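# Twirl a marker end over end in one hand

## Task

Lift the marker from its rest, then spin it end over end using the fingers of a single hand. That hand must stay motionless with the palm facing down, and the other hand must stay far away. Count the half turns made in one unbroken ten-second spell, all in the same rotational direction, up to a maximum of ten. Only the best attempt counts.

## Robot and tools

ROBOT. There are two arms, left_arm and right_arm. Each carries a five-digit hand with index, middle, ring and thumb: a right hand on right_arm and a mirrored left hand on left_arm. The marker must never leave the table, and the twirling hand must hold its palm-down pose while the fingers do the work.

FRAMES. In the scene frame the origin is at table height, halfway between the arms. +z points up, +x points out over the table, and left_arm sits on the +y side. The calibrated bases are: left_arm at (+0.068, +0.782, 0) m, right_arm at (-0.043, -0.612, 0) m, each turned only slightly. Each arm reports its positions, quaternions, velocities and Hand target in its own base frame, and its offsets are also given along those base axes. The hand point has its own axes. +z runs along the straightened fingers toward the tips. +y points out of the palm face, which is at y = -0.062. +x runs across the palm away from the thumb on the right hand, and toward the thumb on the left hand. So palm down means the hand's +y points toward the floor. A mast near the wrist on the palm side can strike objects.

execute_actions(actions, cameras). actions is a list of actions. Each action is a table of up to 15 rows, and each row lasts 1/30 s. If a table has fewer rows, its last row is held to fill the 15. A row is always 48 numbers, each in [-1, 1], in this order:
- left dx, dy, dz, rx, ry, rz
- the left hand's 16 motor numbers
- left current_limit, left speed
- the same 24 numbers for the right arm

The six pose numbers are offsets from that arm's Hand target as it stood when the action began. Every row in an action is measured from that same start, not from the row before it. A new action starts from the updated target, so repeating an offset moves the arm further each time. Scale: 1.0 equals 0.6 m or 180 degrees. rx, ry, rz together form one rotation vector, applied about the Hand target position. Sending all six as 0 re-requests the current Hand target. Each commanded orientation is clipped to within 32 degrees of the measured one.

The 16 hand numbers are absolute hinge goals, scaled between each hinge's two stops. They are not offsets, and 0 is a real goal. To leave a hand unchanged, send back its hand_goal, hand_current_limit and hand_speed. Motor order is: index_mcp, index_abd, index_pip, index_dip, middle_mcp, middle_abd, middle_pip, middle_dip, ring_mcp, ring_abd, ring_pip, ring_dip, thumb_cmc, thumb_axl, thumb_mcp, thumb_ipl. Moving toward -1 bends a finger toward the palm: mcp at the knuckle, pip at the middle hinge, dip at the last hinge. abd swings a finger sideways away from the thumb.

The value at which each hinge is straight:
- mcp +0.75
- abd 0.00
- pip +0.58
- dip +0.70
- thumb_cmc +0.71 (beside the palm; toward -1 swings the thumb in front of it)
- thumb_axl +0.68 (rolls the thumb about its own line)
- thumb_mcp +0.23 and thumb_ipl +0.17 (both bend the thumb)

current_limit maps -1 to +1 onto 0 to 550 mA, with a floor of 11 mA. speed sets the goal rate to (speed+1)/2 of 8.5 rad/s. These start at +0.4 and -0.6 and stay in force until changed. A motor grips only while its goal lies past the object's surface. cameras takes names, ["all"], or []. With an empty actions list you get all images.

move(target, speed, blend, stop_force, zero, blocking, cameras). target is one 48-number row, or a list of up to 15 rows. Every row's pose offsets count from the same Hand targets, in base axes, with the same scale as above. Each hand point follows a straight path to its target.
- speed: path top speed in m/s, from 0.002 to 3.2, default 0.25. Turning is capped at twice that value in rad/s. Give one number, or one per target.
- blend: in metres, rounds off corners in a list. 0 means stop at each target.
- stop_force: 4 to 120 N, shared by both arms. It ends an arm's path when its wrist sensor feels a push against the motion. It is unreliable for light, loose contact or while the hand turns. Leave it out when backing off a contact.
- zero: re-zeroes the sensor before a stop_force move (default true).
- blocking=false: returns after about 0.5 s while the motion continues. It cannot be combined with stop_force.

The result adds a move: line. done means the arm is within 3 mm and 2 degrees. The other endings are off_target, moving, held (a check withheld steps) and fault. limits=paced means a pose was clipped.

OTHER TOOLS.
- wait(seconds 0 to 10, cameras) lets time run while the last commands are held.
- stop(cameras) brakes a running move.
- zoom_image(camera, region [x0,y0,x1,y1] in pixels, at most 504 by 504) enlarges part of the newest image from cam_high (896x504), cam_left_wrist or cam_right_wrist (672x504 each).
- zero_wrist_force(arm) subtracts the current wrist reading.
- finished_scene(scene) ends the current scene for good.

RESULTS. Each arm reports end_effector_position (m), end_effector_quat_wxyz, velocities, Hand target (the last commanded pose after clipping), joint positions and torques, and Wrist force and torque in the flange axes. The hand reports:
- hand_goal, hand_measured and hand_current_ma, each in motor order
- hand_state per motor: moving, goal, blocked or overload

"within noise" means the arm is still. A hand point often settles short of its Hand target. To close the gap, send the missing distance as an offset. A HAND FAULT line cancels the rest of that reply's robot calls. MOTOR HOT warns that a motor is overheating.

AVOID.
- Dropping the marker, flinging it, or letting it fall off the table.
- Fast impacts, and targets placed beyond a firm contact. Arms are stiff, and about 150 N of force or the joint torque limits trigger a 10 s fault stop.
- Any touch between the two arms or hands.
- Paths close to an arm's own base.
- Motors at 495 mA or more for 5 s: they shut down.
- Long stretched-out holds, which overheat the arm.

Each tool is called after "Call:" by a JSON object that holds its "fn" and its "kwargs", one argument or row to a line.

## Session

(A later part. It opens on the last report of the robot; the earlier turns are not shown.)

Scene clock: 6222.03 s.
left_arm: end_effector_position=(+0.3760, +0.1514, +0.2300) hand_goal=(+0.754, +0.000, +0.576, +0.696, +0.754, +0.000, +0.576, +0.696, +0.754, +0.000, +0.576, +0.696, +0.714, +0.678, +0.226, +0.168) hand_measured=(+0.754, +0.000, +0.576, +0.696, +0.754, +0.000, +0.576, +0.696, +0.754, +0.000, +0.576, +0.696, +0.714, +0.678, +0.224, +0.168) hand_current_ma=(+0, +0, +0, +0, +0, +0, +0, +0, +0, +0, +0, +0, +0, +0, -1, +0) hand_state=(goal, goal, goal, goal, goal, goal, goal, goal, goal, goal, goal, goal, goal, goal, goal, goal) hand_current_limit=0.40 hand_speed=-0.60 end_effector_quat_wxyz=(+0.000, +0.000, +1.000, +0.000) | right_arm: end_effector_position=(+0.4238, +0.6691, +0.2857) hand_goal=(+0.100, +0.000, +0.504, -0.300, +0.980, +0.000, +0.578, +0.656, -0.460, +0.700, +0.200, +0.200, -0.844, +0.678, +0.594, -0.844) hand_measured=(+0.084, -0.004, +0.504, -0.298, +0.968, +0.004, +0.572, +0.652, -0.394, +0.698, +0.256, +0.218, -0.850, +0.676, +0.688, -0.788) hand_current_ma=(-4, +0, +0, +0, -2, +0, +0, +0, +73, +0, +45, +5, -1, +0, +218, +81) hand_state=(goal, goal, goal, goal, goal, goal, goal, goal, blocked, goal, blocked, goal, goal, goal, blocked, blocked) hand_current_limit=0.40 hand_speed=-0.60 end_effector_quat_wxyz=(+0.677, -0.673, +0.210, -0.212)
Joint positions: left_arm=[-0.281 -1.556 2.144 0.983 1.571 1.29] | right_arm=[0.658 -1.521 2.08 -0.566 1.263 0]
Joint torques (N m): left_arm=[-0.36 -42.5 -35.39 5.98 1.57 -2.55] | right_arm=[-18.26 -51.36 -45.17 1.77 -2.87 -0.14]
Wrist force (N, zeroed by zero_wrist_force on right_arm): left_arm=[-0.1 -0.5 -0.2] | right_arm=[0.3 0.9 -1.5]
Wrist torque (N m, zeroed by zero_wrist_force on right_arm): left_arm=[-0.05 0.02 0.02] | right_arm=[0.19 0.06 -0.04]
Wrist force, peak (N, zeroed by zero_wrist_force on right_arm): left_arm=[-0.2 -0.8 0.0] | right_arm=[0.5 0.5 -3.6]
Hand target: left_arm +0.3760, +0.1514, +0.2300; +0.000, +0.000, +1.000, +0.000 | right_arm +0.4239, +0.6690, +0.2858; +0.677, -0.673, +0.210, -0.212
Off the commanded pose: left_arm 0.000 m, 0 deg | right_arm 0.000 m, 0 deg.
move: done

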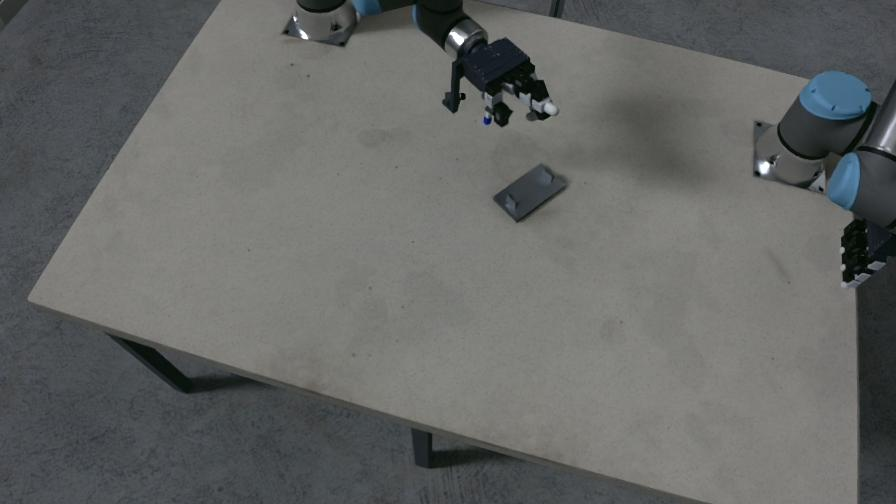

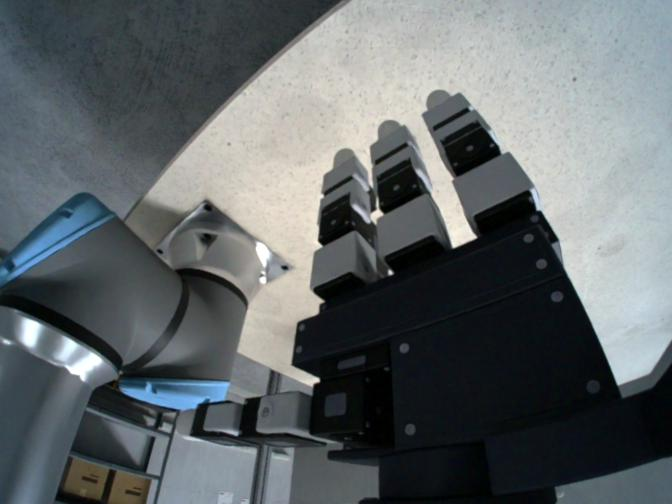

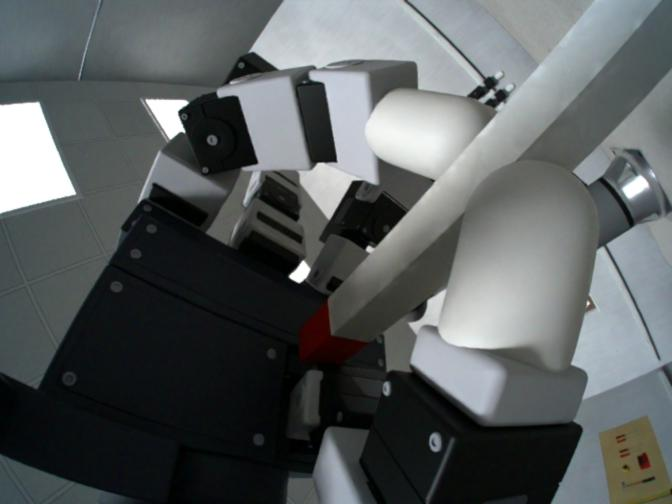

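Call:
{"fn": "move", "kwargs": {
  "target": [
    [0,0,0,0,0,0,0.754,0,0.576,0.696,0.754,0,0.576,0.696,0.754,0,0.576,0.696,0.714,0.678,0.226,0.168,0.4,-0.6,0,0,-0.3187,0,0,0,0.10,0.0,0.504,-0.30,0.98,0.0,0.577,0.656,-0.46,0.70,0.20,0.20,-0.845,0.677,0.593,-0.845,0.4,-0.6]
  ],
  "speed": 0.2,
  "cameras": ["cam_high"]
}}

Call:
{"fn": "move", "kwargs": {
  "target": [
    [0,0,0,0,0,0,0.754,0,0.576,0.696,0.754,0,0.576,0.696,0.754,0,0.576,0.696,0.714,0.678,0.226,0.168,0.4,-0.6,0,0,-0.0072,0,0,0,0.10,0.0,0.504,-0.30,0.98,0.0,0.577,0.656,-0.46,0.70,0.20,0.20,-0.845,0.677,0.593,-0.845,0.4,-0.6],
    [0,0,0,0,0,0,0.754,0,0.576,0.696,0.754,0,0.576,0.696,0.754,0,0.576,0.696,0.714,0.678,0.226,0.168,0.4,-0.6,-0.0085,0.0058,-0.0110,0,0,0,0.10,0.0,0.504,-0.30,0.98,0.0,0.577,0.656,-0.46,0.70,0.20,0.20,-0.845,0.677,0.593,-0.845,0.4,-0.6],
    [0,0,0,0,0,0,0.754,0,0.576,0.696,0.754,0,0.576,0.696,0.754,0,0.576,0.696,0.714,0.678,0.226,0.168,0.4,-0.6,-0.01675,0.0115,-0.0157,0,0,0,0.10,0.0,0.504,-0.30,0.98,0.0,0.577,0.656,-0.46,0.70,0.20,0.20,-0.845,0.677,0.593,-0.845,0.4,-0.6]
  ],
  "speed": 0.03,
  "stop_force": 7,
  "cameras": ["all"]
}}

Scene clock: 6237.90 s.
left_arm: end_effector_position=(+0.3760, +0.1514, +0.2300) hand_goal=(+0.754, +0.000, +0.576, +0.696, +0.754, +0.000, +0.576, +0.696, +0.754, +0.000, +0.576, +0.696, +0.714, +0.678, +0.226, +0.168) hand_measured=(+0.754, +0.000, +0.576, +0.696, +0.754, +0.000, +0.576, +0.696, +0.754, +0.000, +0.576, +0.696, +0.714, +0.678, +0.224, +0.168) hand_current_ma=(+0, +0, +0, +0, +0, +0, +0, +0, +0, +0, +0, +0, +0, +0, -1, +0) hand_state=(goal, goal, goal, goal, goal, goal, goal, goal, goal, goal, goal, goal, goal, goal, goal, goal) hand_current_limit=0.40 hand_speed=-0.60 end_effector_quat_wxyz=(+0.000, +0.000, +1.000, +0.000) | right_arm: end_effector_position=(+0.4240, +0.6690, +0.0946) hand_goal=(+0.100, +0.000, +0.504, -0.300, +0.980, +0.000, +0.578, +0.656, -0.460, +0.700, +0.200, +0.200, -0.844, +0.678, +0.594, -0.844) hand_measured=(+0.086, -0.004, +0.504, -0.298, +0.968, +0.004, +0.572, +0.652, -0.394, +0.698, +0.256, +0.218, -0.850, +0.676, +0.688, -0.788) hand_current_ma=(-3, +0, +0, +0, -2, +0, +0, +0, +73, +0, +45, +5, +0, +0, +217, +81) hand_state=(goal, goal, goal, goal, goal, goal, goal, goal, blocked, goal, blocked, goal, goal, goal, blocked, blocked) hand_current_limit=0.40 hand_speed=-0.60 end_effector_quat_wxyz=(+0.677, -0.673, +0.210, -0.212)
Joint positions: left_arm=[-0.281 -1.556 2.144 0.983 1.571 1.29] | right_arm=[0.657 -1.264 2.219 -0.961 1.263 0]
Joint torques (N m): left_arm=[0.74 -44.36 -35.26 6.08 1.48 -2.72] | right_arm=[13.78 -31.74 -28.33 -5.42 2.7 2.6]
Wrist force (N, zeroed by zero_wrist_force on right_arm): left_arm=[-0.3 -0.4 0.0] | right_arm=[0.4 0.3 -1.7]
Wrist torque (N m, zeroed by zero_wrist_force on right_arm): left_arm=[-0.05 0.05 0.00] | right_arm=[0.13 0.08 0.00]
Wrist force, peak (N, zeroed by zero_wrist_force on right_arm): left_arm=[-0.2 -0.9 -0.1] | right_arm=[0.3 3.0 -1.5]
Hand target: left_arm +0.3760, +0.1514, +0.2300; +0.000, +0.000, +1.000, +0.000 | right_arm +0.4239, +0.6690, +0.0946; +0.677, -0.673, +0.210, -0.212
Off the commanded pose: left_arm 0.000 m, 0 deg | right_arm 0.000 m, 0 deg.
move: done
Images, in order (width x height): cam_high 896x504.

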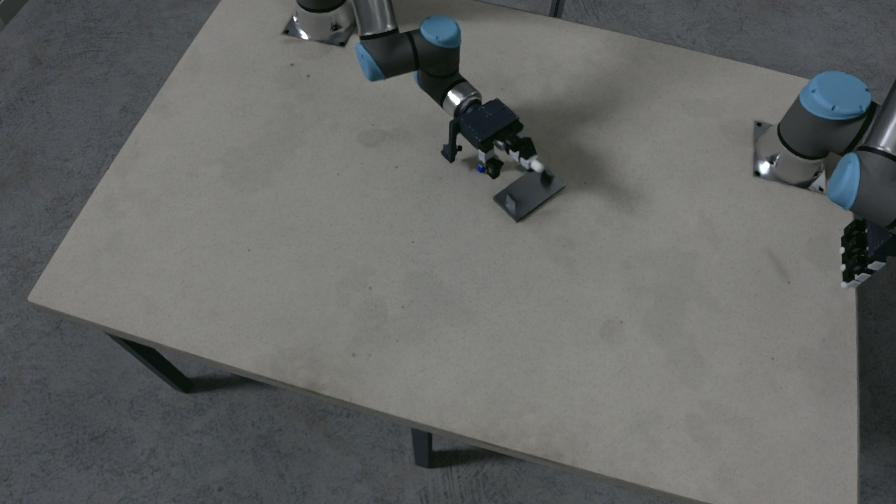

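Scene clock: 6239.80 s.
left_arm: end_effector_position=(+0.3760, +0.1514, +0.2300) hand_goal=(+0.754, +0.000, +0.576, +0.696, +0.754, +0.000, +0.576, +0.696, +0.754, +0.000, +0.576, +0.696, +0.714, +0.678, +0.226, +0.168) hand_measured=(+0.754, +0.000, +0.576, +0.696, +0.754, +0.000, +0.576, +0.696, +0.754, +0.000, +0.576, +0.696, +0.714, +0.678, +0.224, +0.168) hand_current_ma=(+0, +0, +0, +0, +0, +0, +0, +0, +0, +0, +0, +0, +0, +0, -1, +0) hand_state=(goal, goal, goal, goal, goal, goal, goal, goal, goal, goal, goal, goal, goal, goal, goal, goal) hand_current_limit=0.40 hand_speed=-0.60 end_effector_quat_wxyz=(+0.000, +0.000, +1.000, +0.000) | right_arm: end_effector_position=(+0.4139, +0.6759, +0.0852) hand_goal=(+0.100, +0.000, +0.504, -0.300, +0.980, +0.000, +0.578, +0.656, -0.460, +0.700, +0.200, +0.200, -0.844, +0.678, +0.594, -0.844) hand_measured=(+0.086, -0.004, +0.504, -0.298, +0.968, +0.004, +0.572, +0.652, -0.382, +0.744, +0.256, +0.218, -0.854, +0.676, +0.688, -0.824) hand_current_ma=(-3, +0, +0, +0, -2, +0, +0, +0, +99, +22, +46, +5, -1, +0, +217, +10) hand_state=(goal, goal, goal, goal, goal, goal, goal, goal, blocked, blocked, blocked, goal, goal, goal, blocked, goal) hand_current_limit=0.40 hand_speed=-0.60 end_effector_quat_wxyz=(+0.677, -0.673, +0.210, -0.212)
Joint positions: left_arm=[-0.281 -1.556 2.144 0.983 1.571 1.29] | right_arm=[0.68 -1.248 2.222 -0.981 1.286 0]
Joint torques (N m): left_arm=[0.09 -41.98 -35.27 6.07 1.37 -2.84] | right_arm=[-22.21 -59.27 -27.48 3.09 -3.39 -1.26]
Wrist force (N, zeroed by zero_wrist_force on right_arm): left_arm=[-0.1 -0.3 0.2] | right_arm=[-1.2 -7.1 -1.3]
Wrist torque (N m, zeroed by zero_wrist_force on right_arm): left_arm=[-0.06 0.03 0.01] | right_arm=[-0.37 0.19 -0.10]
Wrist force, peak (N, zeroed by zero_wrist_force on right_arm): left_arm=[-0.1 -0.7 -0.2] | right_arm=[-1.6 -8.1 -1.5]
Hand target: left_arm +0.3760, +0.1514, +0.2300; +0.000, +0.000, +1.000, +0.000 | right_arm +0.4139, +0.6759, +0.0852; +0.677, -0.673, +0.210, -0.212
Off the commanded pose: left_arm 0.000 m, 0 deg | right_arm 0.000 m, 0 deg.
move: done

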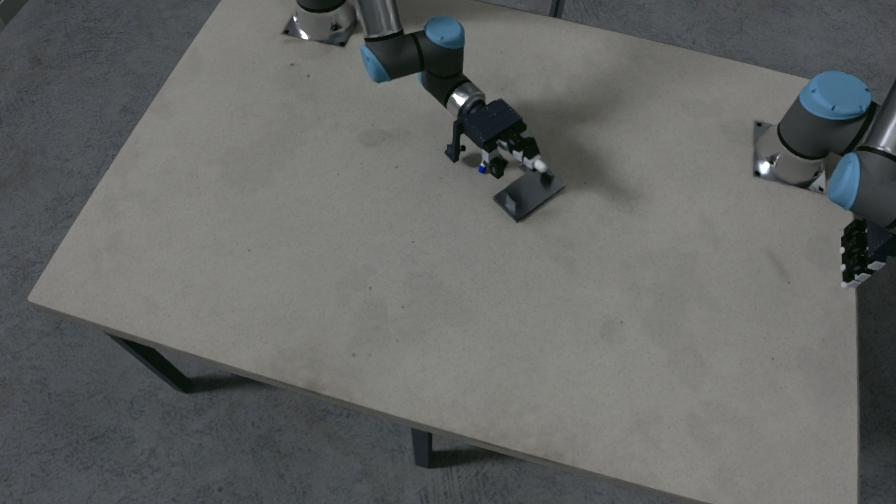

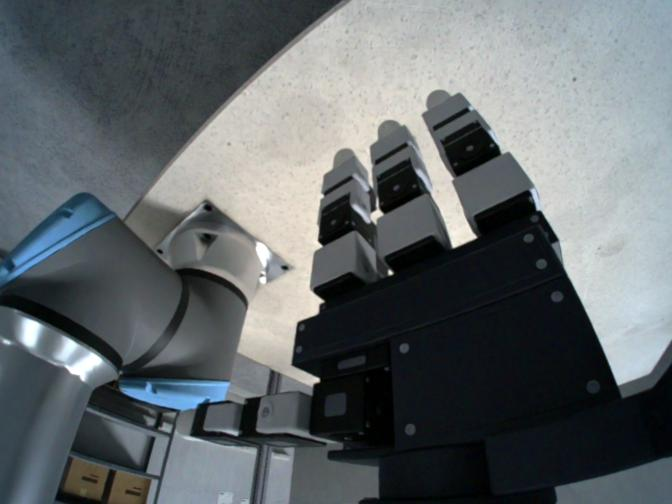

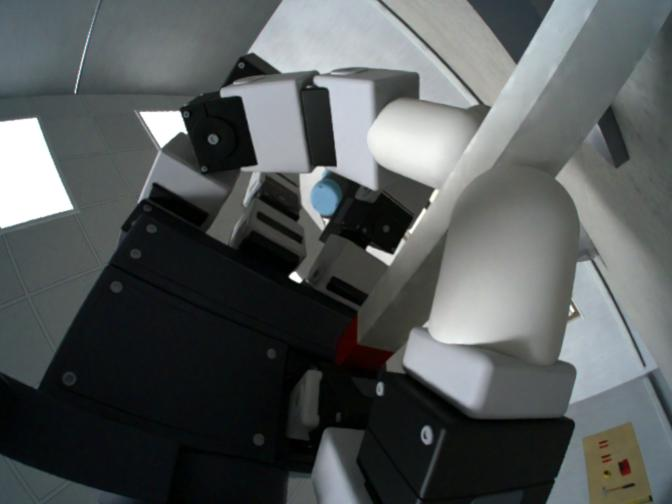

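Call:
{"fn": "move", "kwargs": {
  "target": [0,0,0,0,0,0,0.754,0,0.576,0.696,0.754,0,0.576,0.696,0.754,0,0.576,0.696,0.714,0.678,0.226,0.168,0.4,-0.6,0,0,0.015,0,0,0,0.10,0.0,0.504,-0.30,0.98,0.0,0.577,0.656,-0.46,0.70,0.20,0.20,-0.845,0.677,0.593,-0.845,0.4,-0.6],
  "speed": 0.1,
  "cameras": ["all"]
}}

Call:
{"fn": "zoom_image", "kwargs": {
  "camera": "cam_high",
  "region": [420, 90, 580, 210]
}}

Scene clock: 6247.73 s.
left_arm: end_effector_position=(+0.3760, +0.1514, +0.2300) hand_goal=(+0.754, +0.000, +0.576, +0.696, +0.754, +0.000, +0.576, +0.696, +0.754, +0.000, +0.576, +0.696, +0.714, +0.678, +0.226, +0.168) hand_measured=(+0.754, +0.000, +0.576, +0.696, +0.754, +0.000, +0.576, +0.696, +0.754, +0.000, +0.576, +0.696, +0.714, +0.678, +0.224, +0.168) hand_current_ma=(+0, +0, +0, +0, +0, +0, +0, +0, +0, +0, +0, +0, +0, +0, -1, +0) hand_state=(goal, goal, goal, goal, goal, goal, goal, goal, goal, goal, goal, goal, goal, goal, goal, goal) hand_current_limit=0.40 hand_speed=-0.60 end_effector_quat_wxyz=(+0.000, +0.000, +1.000, +0.000) | right_arm: end_effector_position=(+0.4139, +0.6759, +0.0943) hand_goal=(+0.100, +0.000, +0.504, -0.300, +0.980, +0.000, +0.578, +0.656, -0.460, +0.700, +0.200, +0.200, -0.844, +0.678, +0.594, -0.844) hand_measured=(+0.086, -0.004, +0.504, -0.298, +0.968, +0.004, +0.572, +0.652, -0.382, +0.712, +0.256, +0.220, -0.850, +0.676, +0.688, -0.814) hand_current_ma=(-3, +0, +0, +0, -2, +0, +0, +0, +99, +1, +46, +6, -1, +0, +217, +23) hand_state=(goal, goal, goal, goal, goal, goal, goal, goal, blocked, goal, blocked, blocked, goal, goal, blocked, blocked) hand_current_limit=0.40 hand_speed=-0.60 end_effector_quat_wxyz=(+0.677, -0.673, +0.210, -0.212)
Joint positions: left_arm=[-0.281 -1.556 2.144 0.983 1.571 1.29] | right_arm=[0.68 -1.263 2.219 -0.962 1.286 0]
Joint torques (N m): left_arm=[-0.74 -42.18 -34.92 5.9 1.32 -2.63] | right_arm=[-17.3 -32.74 -27.11 -5.29 -3.15 -0.97]
Wrist force (N, zeroed by zero_wrist_force on right_arm): left_arm=[0.1 -0.2 0.0] | right_arm=[0.4 0.6 -1.4]
Wrist torque (N m, zeroed by zero_wrist_force on right_arm): left_arm=[-0.03 0.00 0.03] | right_arm=[0.15 0.07 0.03]
Wrist force, peak (N, zeroed by zero_wrist_force on right_arm): left_arm=[-0.3 -0.7 -0.3] | right_arm=[-1.3 -7.3 -1.4]
Hand target: left_arm +0.3760, +0.1514, +0.2300; +0.000, +0.000, +1.000, +0.000 | right_arm +0.4139, +0.6759, +0.0942; +0.677, -0.673, +0.210, -0.212
Off the commanded pose: left_arm 0.000 m, 0 deg | right_arm 0.000 m, 0 deg.
move: done

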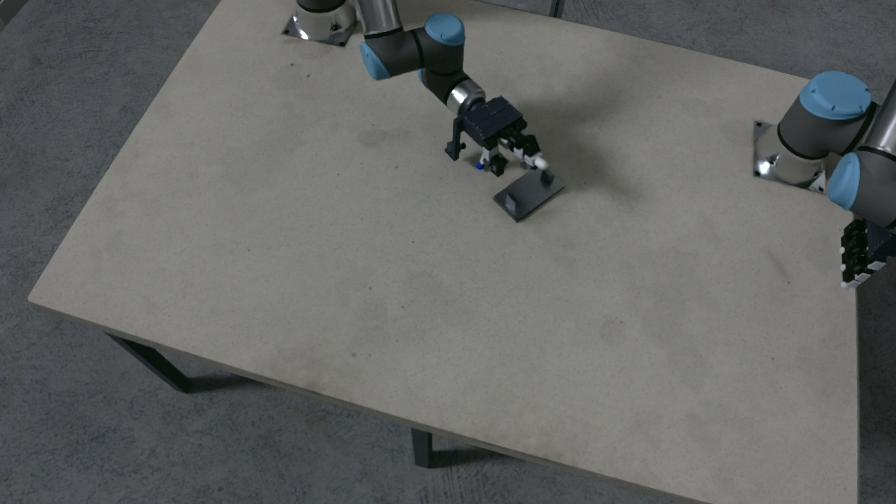

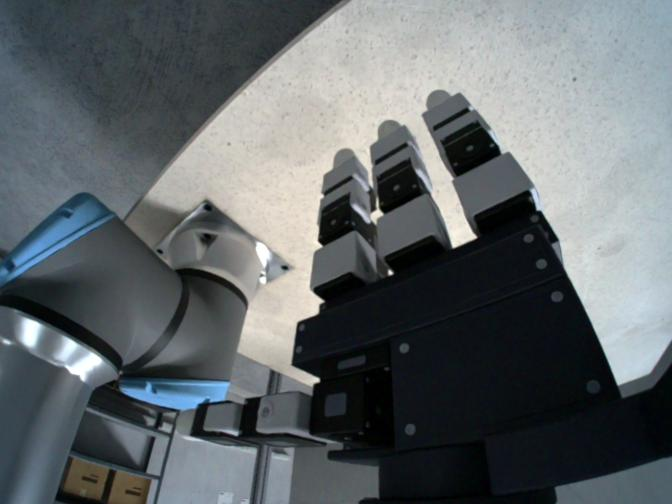

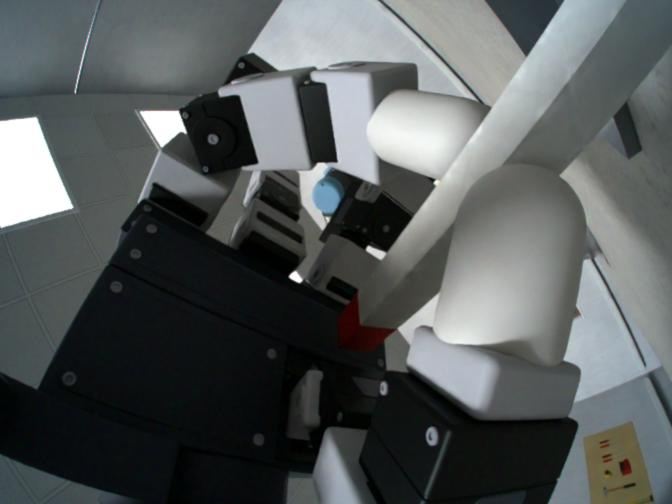

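Scaled by 3.150 from the camera's 896x504 image, which has a finer 1280x720 frame.

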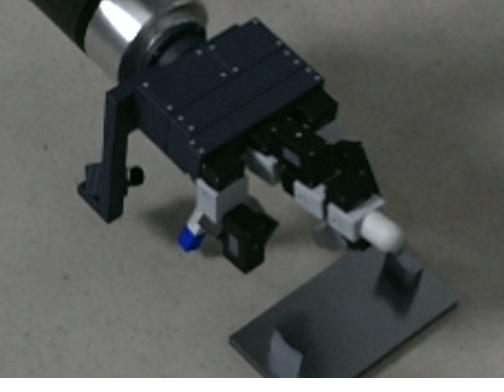

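Call:
{"fn": "move", "kwargs": {
  "target": [
    [0,0,0,0,0,0,0.754,0,0.576,0.696,0.754,0,0.576,0.696,0.754,0,0.576,0.696,0.714,0.678,0.226,0.168,0.4,-0.6,0,0,-0.0125,0,0,0,0.10,0.0,0.504,-0.30,0.98,0.0,0.577,0.656,-0.46,0.70,0.20,0.20,-0.845,0.677,0.593,-0.845,0.4,-0.6],
    [0,0,0,0,0,0,0.754,0,0.576,0.696,0.754,0,0.576,0.696,0.754,0,0.576,0.696,0.714,0.678,0.226,0.168,0.4,-0.6,-0.0078,0.0053,-0.0180,0,0,0,0.10,0.0,0.504,-0.30,0.98,0.0,0.577,0.656,-0.46,0.70,0.20,0.20,-0.845,0.677,0.593,-0.845,0.4,-0.6],
    [0,0,0,0,0,0,0.754,0,0.576,0.696,0.754,0,0.576,0.696,0.754,0,0.576,0.696,0.714,0.678,0.226,0.168,0.4,-0.6,-0.0152,0.0105,-0.0243,0,0,0,0.10,0.0,0.504,-0.30,0.98,0.0,0.577,0.656,-0.46,0.70,0.20,0.20,-0.845,0.677,0.593,-0.845,0.4,-0.6]
  ],
  "speed": 0.025,
  "stop_force": 6,
  "cameras": ["cam_right_wrist"]
}}

Scene clock: 6267.50 s.
left_arm: end_effector_position=(+0.3760, +0.1514, +0.2300) hand_goal=(+0.754, +0.000, +0.576, +0.696, +0.754, +0.000, +0.576, +0.696, +0.754, +0.000, +0.576, +0.696, +0.714, +0.678, +0.226, +0.168) hand_measured=(+0.754, +0.000, +0.576, +0.696, +0.754, +0.000, +0.576, +0.696, +0.754, +0.000, +0.576, +0.696, +0.714, +0.678, +0.224, +0.168) hand_current_ma=(+0, +0, +0, +0, +0, +0, +0, +0, +0, +0, +0, +0, +0, +0, -1, +0) hand_state=(goal, goal, goal, goal, goal, goal, goal, goal, goal, goal, goal, goal, goal, goal, goal, goal) hand_current_limit=0.40 hand_speed=-0.60 end_effector_quat_wxyz=(+0.000, +0.000, +1.000, +0.000) | right_arm: end_effector_position=(+0.4048, +0.6822, +0.0796) hand_goal=(+0.100, +0.000, +0.504, -0.300, +0.980, +0.000, +0.578, +0.656, -0.460, +0.700, +0.200, +0.200, -0.844, +0.678, +0.594, -0.844) hand_measured=(+0.086, -0.004, +0.504, -0.298, +0.968, +0.002, +0.572, +0.652, -0.382, +0.702, +0.256, +0.220, -0.850, +0.676, +0.688, -0.814) hand_current_ma=(-3, +0, +0, +0, -2, +0, +0, +0, +99, +0, +46, +6, -1, +0, +217, +23) hand_state=(goal, goal, goal, goal, goal, goal, goal, goal, blocked, goal, blocked, blocked, goal, goal, blocked, blocked) hand_current_limit=0.40 hand_speed=-0.60 end_effector_quat_wxyz=(+0.677, -0.673, +0.210, -0.212)
Joint positions: left_arm=[-0.281 -1.556 2.144 0.983 1.571 1.29] | right_arm=[0.701 -1.237 2.223 -0.992 1.306 0]
Joint torques (N m): left_arm=[-0.3 -42.82 -35.6 5.79 1.38 -2.74] | right_arm=[-20.45 -63.65 -30.23 1.83 -3.7 -2.29]
Wrist force (N, zeroed by zero_wrist_force on right_arm): left_arm=[0.0 -0.3 0.1] | right_arm=[0.5 0.0 -1.4]
Wrist torque (N m, zeroed by zero_wrist_force on right_arm): left_arm=[-0.06 0.01 0.03] | right_arm=[0.14 0.08 0.04]
Wrist force, peak (N, zeroed by zero_wrist_force on right_arm): left_arm=[0.1 -0.8 -0.2] | right_arm=[0.3 0.4 -1.9]
Hand target: left_arm +0.3760, +0.1514, +0.2300; +0.000, +0.000, +1.000, +0.000 | right_arm +0.4048, +0.6822, +0.0796; +0.677, -0.673, +0.210, -0.212
Off the commanded pose: left_arm 0.000 m, 0 deg | right_arm 0.000 m, 0 deg.
move: done
Images, in order (width x height): cam_right_wrist 672x504.

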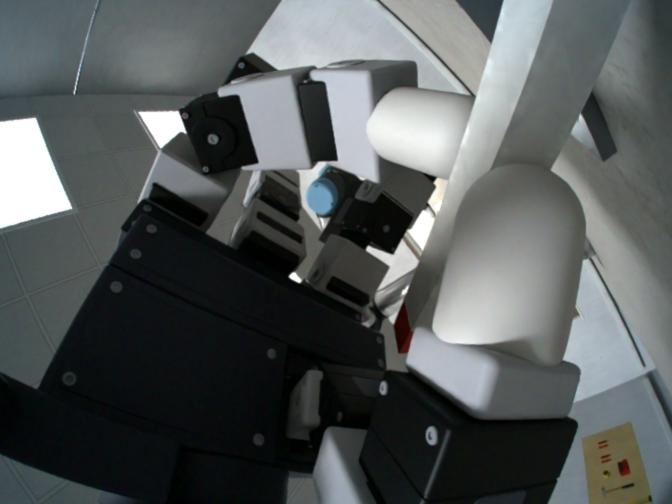

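Call:
{"fn": "move", "kwargs": {
  "target": [
    [0,0,0,0,0,0,0.754,0,0.576,0.696,0.754,0,0.576,0.696,0.754,0,0.576,0.696,0.714,0.678,0.226,0.168,0.4,-0.6,-0.0069,0.0047,-0.0080,0,0,0,0.10,0.0,0.504,-0.30,0.98,0.0,0.577,0.656,-0.46,0.70,0.20,0.20,-0.845,0.677,0.593,-0.845,0.4,-0.6],
    [0,0,0,0,0,0,0.754,0,0.576,0.696,0.754,0,0.576,0.696,0.754,0,0.576,0.696,0.714,0.678,0.226,0.168,0.4,-0.6,-0.0133,0.0092,-0.0165,0,0,0,0.10,0.0,0.504,-0.30,0.98,0.0,0.577,0.656,-0.46,0.70,0.20,0.20,-0.845,0.677,0.593,-0.845,0.4,-0.6]
  ],
  "speed": 0.025,
  "stop_force": 6,
  "cameras": ["cam_right_wrist"]
}}

Call:
{"fn": "move", "kwargs": {
  "target": [0,0,0,0,0,0,0.754,0,0.576,0.696,0.754,0,0.576,0.696,0.754,0,0.576,0.696,0.714,0.678,0.226,0.168,0.4,-0.6,0.03,-0.03,0.30,0,0,0,0.10,0.0,0.504,-0.30,0.98,0.0,0.577,0.656,-0.46,0.70,0.20,0.20,-0.845,0.677,0.593,-0.845,0.4,-0.6],
  "speed": 0.2
}}

Call:
{"fn": "move", "kwargs": {
  "target": [0,0,0,0,0,0,0.754,0,0.576,0.696,0.754,0,0.576,0.696,0.754,0,0.576,0.696,0.714,0.678,0.226,0.168,0.4,-0.6,0,0,0,0.1602,-0.11,0,0.10,0.0,0.504,-0.30,0.98,0.0,0.577,0.656,-0.46,0.70,0.20,0.20,-0.845,0.677,0.593,-0.845,0.4,-0.6],
  "speed": 0.4
}}

Call:
{"fn": "move", "kwargs": {
  "target": [0,0,0,0,0,0,0.754,0,0.576,0.696,0.754,0,0.576,0.696,0.754,0,0.576,0.696,0.714,0.678,0.226,0.168,0.4,-0.6,0,0,0,0,0,-0.2778,0.10,0.0,0.504,-0.30,0.98,0.0,0.577,0.656,-0.46,0.70,0.20,0.20,-0.845,0.677,0.593,-0.845,0.4,-0.6],
  "speed": 0.4,
  "cameras": ["cam_high"]
}}

Call:
{"fn": "zoom_image", "kwargs": {
  "camera": "cam_high",
  "region": [460, 60, 560, 160]
}}

Scene clock: 6290.87 s.
left_arm: end_effector_position=(+0.3760, +0.1514, +0.2300) hand_goal=(+0.754, +0.000, +0.576, +0.696, +0.754, +0.000, +0.576, +0.696, +0.754, +0.000, +0.576, +0.696, +0.714, +0.678, +0.226, +0.168) hand_measured=(+0.754, +0.000, +0.576, +0.696, +0.754, +0.000, +0.576, +0.696, +0.754, +0.000, +0.576, +0.696, +0.714, +0.678, +0.224, +0.168) hand_current_ma=(+0, +0, +0, +0, +0, +0, +0, +0, +0, +0, +0, +0, +0, +0, -1, +0) hand_state=(goal, goal, goal, goal, goal, goal, goal, goal, goal, goal, goal, goal, goal, goal, goal, goal) hand_current_limit=0.40 hand_speed=-0.60 end_effector_quat_wxyz=(+0.000, +0.000, +1.000, +0.000) | right_arm: end_effector_position=(+0.3968, +0.6878, +0.0697) hand_goal=(+0.100, +0.000, +0.504, -0.300, +0.980, +0.000, +0.578, +0.656, -0.460, +0.700, +0.200, +0.200, -0.844, +0.678, +0.594, -0.844) hand_measured=(+0.086, -0.004, +0.504, -0.298, +0.968, +0.002, +0.572, +0.652, -0.382, +0.696, +0.256, +0.222, -0.850, +0.676, +0.688, -0.814) hand_current_ma=(-3, +0, +0, +0, -2, +0, +0, +0, +99, +0, +46, +7, -1, +0, +212, +23) hand_state=(goal, goal, goal, goal, goal, goal, goal, goal, blocked, goal, blocked, blocked, goal, goal, blocked, blocked) hand_current_limit=0.40 hand_speed=-0.60 end_effector_quat_wxyz=(+0.677, -0.673, +0.210, -0.212)
Joint positions: left_arm=[-0.281 -1.556 2.144 0.983 1.571 1.29] | right_arm=[0.719 -1.219 2.226 -1.012 1.324 -0.001]
Joint torques (N m): left_arm=[-0.63 -41.83 -34.67 5.85 1.61 -2.48] | right_arm=[-20.98 -64.14 -29.85 1.67 -3.63 -2.03]
Wrist force (N, zeroed by zero_wrist_force on right_arm): left_arm=[0.0 -0.8 0.0] | right_arm=[0.2 0.3 -1.1]
Wrist torque (N m, zeroed by zero_wrist_force on right_arm): left_arm=[-0.10 0.00 0.04] | right_arm=[0.17 0.13 0.05]
Wrist force, peak (N, zeroed by zero_wrist_force on right_arm): left_arm=[-0.1 -0.8 -0.3] | right_arm=[0.6 0.2 -1.8]
Hand target: left_arm +0.3760, +0.1514, +0.2300; +0.000, +0.000, +1.000, +0.000 | right_arm +0.3968, +0.6878, +0.0697; +0.677, -0.673, +0.210, -0.212
Off the commanded pose: left_arm 0.000 m, 0 deg | right_arm 0.000 m, 0 deg.
move: done
Images, in order (width x height): cam_right_wrist 672x504.

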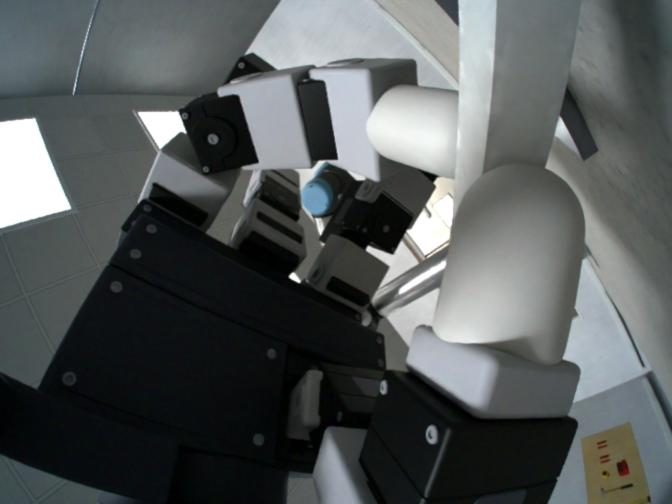

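Scene clock: 6292.27 s.
left_arm: end_effector_position=(+0.3760, +0.1514, +0.2300) hand_goal=(+0.754, +0.000, +0.576, +0.696, +0.754, +0.000, +0.576, +0.696, +0.754, +0.000, +0.576, +0.696, +0.714, +0.678, +0.226, +0.168) hand_measured=(+0.754, +0.000, +0.576, +0.696, +0.754, +0.000, +0.576, +0.696, +0.754, +0.000, +0.576, +0.696, +0.714, +0.678, +0.224, +0.168) hand_current_ma=(+0, +0, +0, +0, +0, +0, +0, +0, +0, +0, +0, +0, +0, +0, -1, +0) hand_state=(goal, goal, goal, goal, goal, goal, goal, goal, goal, goal, goal, goal, goal, goal, goal, goal) hand_current_limit=0.40 hand_speed=-0.60 end_effector_quat_wxyz=(+0.000, +0.000, +1.000, +0.000) | right_arm: end_effector_position=(+0.4149, +0.6697, +0.2496) hand_goal=(+0.100, +0.000, +0.504, -0.300, +0.980, +0.000, +0.578, +0.656, -0.460, +0.700, +0.200, +0.200, -0.844, +0.678, +0.594, -0.844) hand_measured=(+0.086, -0.004, +0.504, -0.298, +0.968, +0.002, +0.572, +0.652, -0.382, +0.696, +0.256, +0.222, -0.850, +0.676, +0.688, -0.814) hand_current_ma=(-3, +0, +0, +0, -2, +0, +0, +0, +99, +0, +46, +7, -1, +0, +212, +23) hand_state=(goal, goal, goal, goal, goal, goal, goal, goal, blocked, goal, blocked, blocked, goal, goal, blocked, blocked) hand_current_limit=0.40 hand_speed=-0.60 end_effector_quat_wxyz=(+0.677, -0.673, +0.210, -0.212)
Joint positions: left_arm=[-0.281 -1.556 2.144 0.983 1.571 1.29] | right_arm=[0.669 -1.489 2.123 -0.639 1.275 0]
Joint torques (N m): left_arm=[-0.56 -43.64 -35.75 5.97 1.29 -2.61] | right_arm=[19.23 -54.28 -40.72 1.4 3.14 -1.66]
Wrist force (N, zeroed by zero_wrist_force on right_arm): left_arm=[-0.2 -0.4 0.2] | right_arm=[0.1 0.7 -1.8]
Wrist torque (N m, zeroed by zero_wrist_force on right_arm): left_arm=[-0.08 0.05 0.01] | right_arm=[0.19 0.06 -0.06]
Wrist force, peak (N, zeroed by zero_wrist_force on right_arm): left_arm=[-0.1 -0.9 0.0] | right_arm=[0.1 3.0 -1.5]
Hand target: left_arm +0.3760, +0.1514, +0.2300; +0.000, +0.000, +1.000, +0.000 | right_arm +0.4148, +0.6698, +0.2497; +0.677, -0.673, +0.210, -0.212
Off the commanded pose: left_arm 0.000 m, 0 deg | right_arm 0.000 m, 0 deg.
move: done

Scene clock: 6293.60 s.
left_arm: end_effector_position=(+0.3760, +0.1514, +0.2300) hand_goal=(+0.754, +0.000, +0.576, +0.696, +0.754, +0.000, +0.576, +0.696, +0.754, +0.000, +0.576, +0.696, +0.714, +0.678, +0.226, +0.168) hand_measured=(+0.754, +0.000, +0.576, +0.696, +0.754, +0.000, +0.576, +0.696, +0.754, +0.000, +0.576, +0.696, +0.714, +0.678, +0.224, +0.168) hand_current_ma=(+0, +0, +0, +0, +0, +0, +0, +0, +0, +0, +0, +0, +0, +0, -1, +0) hand_state=(goal, goal, goal, goal, goal, goal, goal, goal, goal, goal, goal, goal, goal, goal, goal, goal) hand_current_limit=0.40 hand_speed=-0.60 end_effector_quat_wxyz=(+0.000, +0.000, +1.000, +0.000) | right_arm: end_effector_position=(+0.4147, +0.6698, +0.2498) hand_goal=(+0.100, +0.000, +0.504, -0.300, +0.980, +0.000, +0.578, +0.656, -0.460, +0.700, +0.200, +0.200, -0.844, +0.678, +0.594, -0.844) hand_measured=(+0.086, -0.004, +0.504, -0.298, +0.968, +0.002, +0.572, +0.652, -0.382, +0.696, +0.256, +0.222, -0.850, +0.676, +0.688, -0.814) hand_current_ma=(-3, +0, +0, +0, -2, +0, +0, +0, +99, +0, +46, +7, -1, +0, +212, +23) hand_state=(goal, goal, goal, goal, goal, goal, goal, goal, blocked, goal, blocked, blocked, goal, goal, blocked, blocked) hand_current_limit=0.40 hand_speed=-0.60 end_effector_quat_wxyz=(+0.848, -0.438, +0.137, -0.265)
Joint positions: left_arm=[-0.281 -1.556 2.144 0.983 1.571 1.29] | right_arm=[0.668 -1.309 2.372 -1.701 1.33 0.176]
Joint torques (N m): left_arm=[-1.13 -43.48 -35.7 5.96 1.48 -2.44] | right_arm=[-11.93 -26.14 -24.25 -7.78 -2.78 -1.26]
Wrist force (N, zeroed by zero_wrist_force on right_arm): left_arm=[0.1 -0.6 -0.1] | right_arm=[0.5 0.2 -3.2]
Wrist torque (N m, zeroed by zero_wrist_force on right_arm): left_arm=[-0.07 -0.01 0.04] | right_arm=[0.24 0.09 0.08]
Wrist force, peak (N, zeroed by zero_wrist_force on right_arm): left_arm=[-0.4 -0.8 0.0] | right_arm=[0.7 0.7 -4.0]
Hand target: left_arm +0.3760, +0.1514, +0.2300; +0.000, +0.000, +1.000, +0.000 | right_arm +0.4148, +0.6698, +0.2497; +0.848, -0.438, +0.137, -0.265
Off the commanded pose: left_arm 0.000 m, 0 deg | right_arm 0.000 m, 0 deg.
move: done

Scene clock: 6295.27 s.
left_arm: end_effector_position=(+0.3760, +0.1514, +0.2300) hand_goal=(+0.754, +0.000, +0.576, +0.696, +0.754, +0.000, +0.576, +0.696, +0.754, +0.000, +0.576, +0.696, +0.714, +0.678, +0.226, +0.168) hand_measured=(+0.754, +0.000, +0.576, +0.696, +0.754, +0.000, +0.576, +0.696, +0.754, +0.000, +0.576, +0.696, +0.714, +0.678, +0.224, +0.168) hand_current_ma=(+0, +0, +0, +0, +0, +0, +0, +0, +0, +0, +0, +0, +0, +0, -1, +0) hand_state=(goal, goal, goal, goal, goal, goal, goal, goal, goal, goal, goal, goal, goal, goal, goal, goal) hand_current_limit=0.40 hand_speed=-0.60 end_effector_quat_wxyz=(+0.000, +0.000, +1.000, +0.000) | right_arm: end_effector_position=(+0.4147, +0.6698, +0.2496) hand_goal=(+0.100, +0.000, +0.504, -0.300, +0.980, +0.000, +0.578, +0.656, -0.460, +0.700, +0.200, +0.200, -0.844, +0.678, +0.594, -0.844) hand_measured=(+0.086, -0.004, +0.504, -0.298, +0.968, +0.002, +0.572, +0.652, -0.382, +0.696, +0.256, +0.222, -0.850, +0.676, +0.688, -0.814) hand_current_ma=(-3, +0, +0, +0, -2, +0, +0, +0, +99, +0, +46, +7, -1, +0, +212, +23) hand_state=(goal, goal, goal, goal, goal, goal, goal, goal, blocked, goal, blocked, blocked, goal, goal, blocked, blocked) hand_current_limit=0.40 hand_speed=-0.60 end_effector_quat_wxyz=(+0.656, -0.339, +0.310, -0.598)
Joint positions: left_arm=[-0.281 -1.556 2.144 0.983 1.571 1.29] | right_arm=[1.036 -1.17 2.207 -1.915 2.293 -0.673]
Joint torques (N m): left_arm=[-0.46 -43.7 -35.34 6.14 1.42 -2.45] | right_arm=[-10.89 -56.04 -28.17 -7.82 1.69 -2.86]
Wrist force (N, zeroed by zero_wrist_force on right_arm): left_arm=[-0.3 -0.4 -0.1] | right_arm=[1.1 -0.3 -3.3]
Wrist torque (N m, zeroed by zero_wrist_force on right_arm): left_arm=[-0.05 0.05 0.00] | right_arm=[0.17 0.13 0.15]
Wrist force, peak (N, zeroed by zero_wrist_force on right_arm): left_arm=[-0.3 -0.7 -0.2] | right_arm=[0.9 -0.6 -3.9]
Hand target: left_arm +0.3760, +0.1514, +0.2300; +0.000, +0.000, +1.000, +0.000 | right_arm +0.4148, +0.6698, +0.2497; +0.656, -0.339, +0.310, -0.598
Off the commanded pose: left_arm 0.000 m, 0 deg | right_arm 0.000 m, 0 deg.
move: done
Images, in order (width x height): cam_high 896x504.

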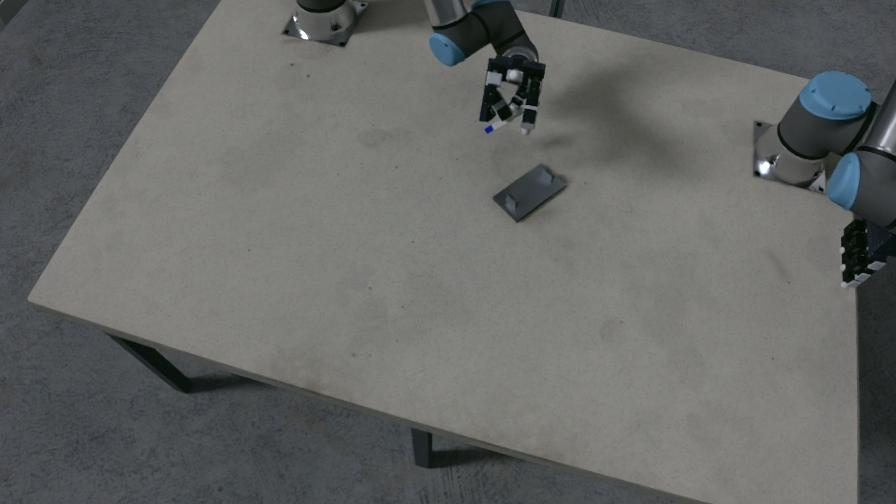

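Scaled by 5.040 from the camera's 896x504 image, which has a finer 1280x720 frame.

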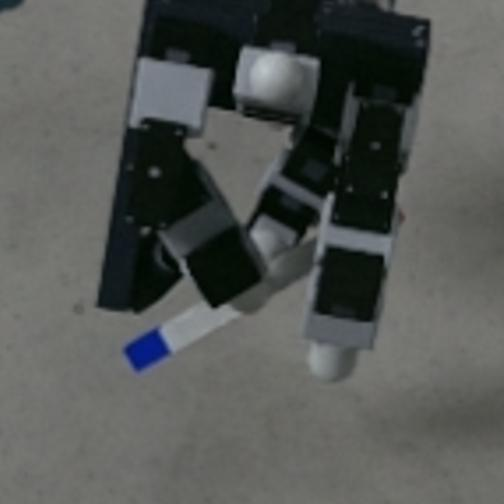

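Call:
{"fn": "execute_actions", "kwargs": {
  "actions": [
    [[0,0,0,0,0,0,0.754,0,0.576,0.696,0.754,0,0.576,0.696,0.754,0,0.576,0.696,0.714,0.678,0.226,0.168,0.4,-0.6,0,0,0,0,0,0,0.25,-0.10,0.285,-1.0,0.98,0.0,0.577,0.656,-0.46,0.70,0.20,0.20,-0.845,0.677,0.593,-0.845,0.4,-0.6]],
    [[0,0,0,0,0,0,0.754,0,0.576,0.696,0.754,0,0.576,0.696,0.754,0,0.576,0.696,0.714,0.678,0.226,0.168,0.4,-0.6,0,0,0,0,0,0,0.25,-0.245,0.285,-1.0,0.98,0.0,0.577,0.656,-0.46,0.70,0.20,0.20,-0.845,0.677,0.593,-0.845,0.4,-0.6]],
    [[0,0,0,0,0,0,0.754,0,0.576,0.696,0.754,0,0.576,0.696,0.754,0,0.576,0.696,0.714,0.678,0.226,0.168,0.4,-0.6,0,0,0,0,0,0,-0.44,-0.245,0.285,-1.0,0.98,0.0,0.577,0.656,-0.46,0.70,0.20,0.20,-0.845,0.677,0.593,-0.845,0.4,-0.6]]
  ],
  "cameras": ["cam_high", "cam_right_wrist"]
}}

Call:
{"fn": "zoom_image", "kwargs": {
  "camera": "cam_high",
  "region": [460, 60, 560, 160]
}}

Scene clock: 6341.23 s.
left_arm: end_effector_position=(+0.3760, +0.1514, +0.2300) hand_goal=(+0.754, +0.000, +0.576, +0.696, +0.754, +0.000, +0.576, +0.696, +0.754, +0.000, +0.576, +0.696, +0.714, +0.678, +0.226, +0.168) hand_measured=(+0.754, +0.000, +0.576, +0.696, +0.754, +0.000, +0.576, +0.696, +0.754, +0.000, +0.576, +0.696, +0.714, +0.678, +0.224, +0.168) hand_current_ma=(+0, +0, +0, +0, +0, +0, +0, +0, +0, +0, +0, +0, +0, +0, -1, +0) hand_state=(goal, goal, goal, goal, goal, goal, goal, goal, goal, goal, goal, goal, goal, goal, goal, goal) hand_current_limit=0.40 hand_speed=-0.60 end_effector_quat_wxyz=(+0.000, +0.000, +1.000, +0.000) | right_arm: end_effector_position=(+0.4148, +0.6698, +0.2497) hand_goal=(-0.440, -0.244, +0.286, -1.000, +0.980, +0.000, +0.578, +0.656, -0.460, +0.700, +0.200, +0.200, -0.844, +0.678, +0.594, -0.844) hand_measured=(-0.438, -0.240, +0.286, -0.998, +0.968, +0.002, +0.572, +0.652, -0.382, +0.710, +0.256, +0.222, -0.852, +0.676, +0.688, -0.814) hand_current_ma=(+0, +0, +0, +0, -2, +0, +0, +0, +99, +1, +46, +7, -1, +0, +212, +23) hand_state=(goal, goal, goal, goal, goal, goal, goal, goal, blocked, goal, blocked, blocked, goal, goal, blocked, blocked) hand_current_limit=0.40 hand_speed=-0.60 end_effector_quat_wxyz=(+0.656, -0.339, +0.310, -0.598)
Joint positions: left_arm=[-0.281 -1.556 2.144 0.983 1.571 1.29] | right_arm=[1.036 -1.17 2.207 -1.915 2.293 -0.673]
Joint torques (N m): left_arm=[-0.99 -43.35 -36.1 5.93 1.31 -2.46] | right_arm=[-20.91 -68.21 -32.49 -5.87 1.93 -1.53]
Wrist force (N, zeroed by zero_wrist_force on right_arm): left_arm=[0.0 -0.7 0.1] | right_arm=[1.2 -0.4 -3.4]
Wrist torque (N m, zeroed by zero_wrist_force on right_arm): left_arm=[-0.11 0.02 0.03] | right_arm=[0.19 0.12 0.18]
Wrist force, peak (N, zeroed by zero_wrist_force on right_arm): left_arm=[-0.4 -0.8 0.0] | right_arm=[1.0 -0.4 -3.8]
Hand target: left_arm +0.3760, +0.1514, +0.2300; +0.000, +0.000, +1.000, +0.000 | right_arm +0.4148, +0.6698, +0.2497; +0.656, -0.339, +0.310, -0.598
Off the commanded pose: left_arm 0.000 m, 0 deg | right_arm 0.000 m, 0 deg.
Images, in order (width x height): cam_high 896x504, cam_right_wrist 672x504.

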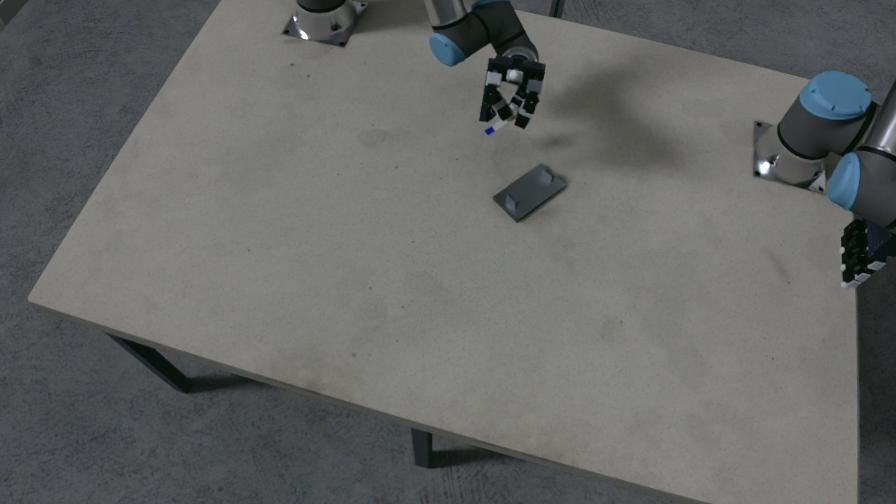

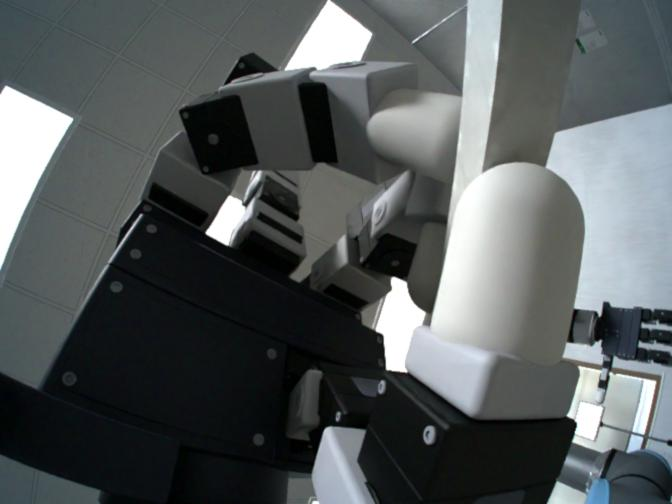

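Scaled by 5.040 from the camera's 896x504 image, which has a finer 1280x720 frame.

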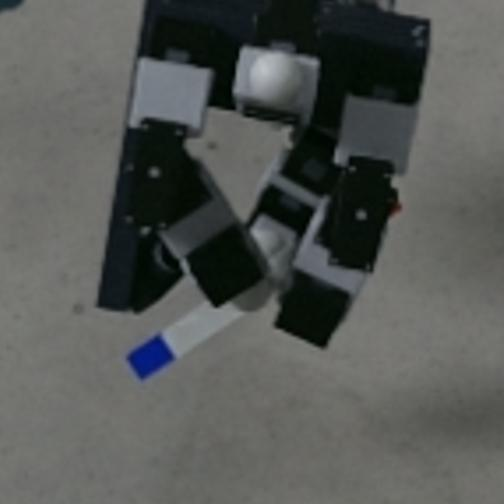

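Call:
{"fn": "execute_actions", "kwargs": {
  "actions": [
    [[0,0,0,0,0,0,0.754,0,0.576,0.696,0.754,0,0.576,0.696,0.754,0,0.576,0.696,0.714,0.678,0.226,0.168,0.4,-0.6,0,0,0,0,0,0,-0.467,-0.245,0.285,-0.917,0.98,0.0,0.577,0.656,-0.46,0.70,0.20,0.20,-0.845,0.677,0.593,-0.845,0.4,-0.8]],
    [[0,0,0,0,0,0,0.754,0,0.576,0.696,0.754,0,0.576,0.696,0.754,0,0.576,0.696,0.714,0.678,0.226,0.168,0.4,-0.6,0,0,0,0,0,0,-0.504,-0.078,0.504,-0.807,0.98,0.0,0.577,0.656,-0.46,0.70,0.20,0.20,-0.845,0.677,0.593,-0.845,0.4,-0.8]]
  ],
  "cameras": ["cam_high"]
}}

Call:
{"fn": "zoom_image", "kwargs": {
  "camera": "cam_high",
  "region": [460, 60, 560, 160]
}}

Scene clock: 6351.20 s.
left_arm: end_effector_position=(+0.3760, +0.1514, +0.2300) hand_goal=(+0.754, +0.000, +0.576, +0.696, +0.754, +0.000, +0.576, +0.696, +0.754, +0.000, +0.576, +0.696, +0.714, +0.678, +0.226, +0.168) hand_measured=(+0.754, +0.000, +0.576, +0.696, +0.754, +0.000, +0.576, +0.696, +0.754, +0.000, +0.576, +0.696, +0.714, +0.678, +0.224, +0.168) hand_current_ma=(+0, +0, +0, +0, +0, +0, +0, +0, +0, +0, +0, +0, +0, +0, -1, +0) hand_state=(goal, goal, goal, goal, goal, goal, goal, goal, goal, goal, goal, goal, goal, goal, goal, goal) hand_current_limit=0.40 hand_speed=-0.60 end_effector_quat_wxyz=(+0.000, +0.000, +1.000, +0.000) | right_arm: end_effector_position=(+0.4148, +0.6698, +0.2497) hand_goal=(-0.504, -0.078, +0.504, -0.806, +0.980, +0.000, +0.578, +0.656, -0.460, +0.700, +0.200, +0.200, -0.844, +0.678, +0.594, -0.844) hand_measured=(-0.504, -0.080, +0.496, -0.818, +0.968, +0.002, +0.572, +0.652, -0.382, +0.718, +0.256, +0.222, -0.862, +0.676, +0.688, -0.806) hand_current_ma=(+0, +0, -1, -2, -2, +0, +0, +0, +99, +4, +46, +7, -5, +0, +212, +38) hand_state=(goal, goal, goal, goal, goal, goal, goal, goal, blocked, goal, blocked, blocked, goal, goal, blocked, blocked) hand_current_limit=0.40 hand_speed=-0.80 end_effector_quat_wxyz=(+0.656, -0.339, +0.310, -0.598)
Joint positions: left_arm=[-0.281 -1.556 2.144 0.983 1.571 1.29] | right_arm=[1.036 -1.17 2.207 -1.915 2.293 -0.673]
Joint torques (N m): left_arm=[-2.19 -42.47 -35.22 5.92 1.54 -2.49] | right_arm=[-19.32 -64.51 -31.09 -1.93 1.31 0.32]
Wrist force (N, zeroed by zero_wrist_force on right_arm): left_arm=[-0.1 -0.5 0.0] | right_arm=[1.1 -0.3 -3.5]
Wrist torque (N m, zeroed by zero_wrist_force on right_arm): left_arm=[-0.07 0.03 0.02] | right_arm=[0.21 0.14 0.17]
Wrist force, peak (N, zeroed by zero_wrist_force on right_arm): left_arm=[-0.4 -0.8 0.1] | right_arm=[0.9 -0.4 -3.7]
Hand target: left_arm +0.3760, +0.1514, +0.2300; +0.000, +0.000, +1.000, +0.000 | right_arm +0.4148, +0.6698, +0.2497; +0.656, -0.339, +0.310, -0.598
Off the commanded pose: left_arm 0.000 m, 0 deg | right_arm 0.000 m, 0 deg.
Images, in order (width x height): cam_high 896x504.

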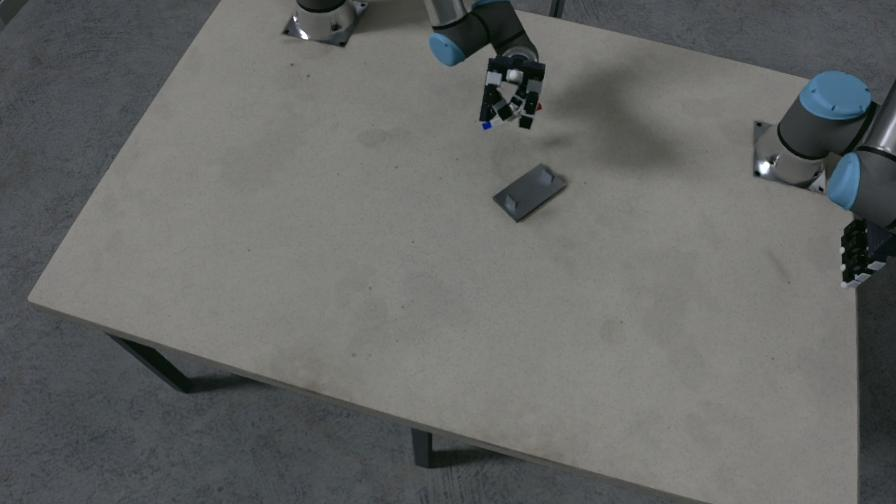

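Scaled by 5.040 from the camera's 896x504 image, which has a finer 1280x720 frame.

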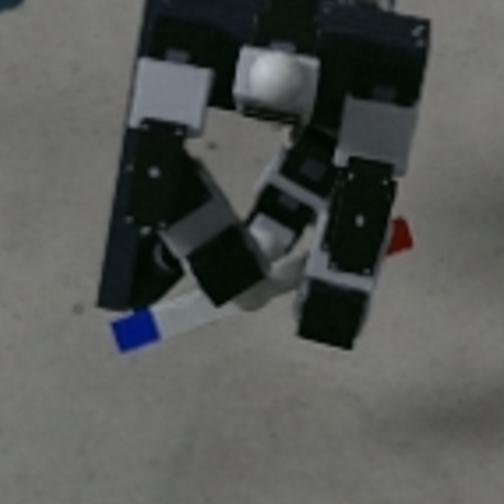

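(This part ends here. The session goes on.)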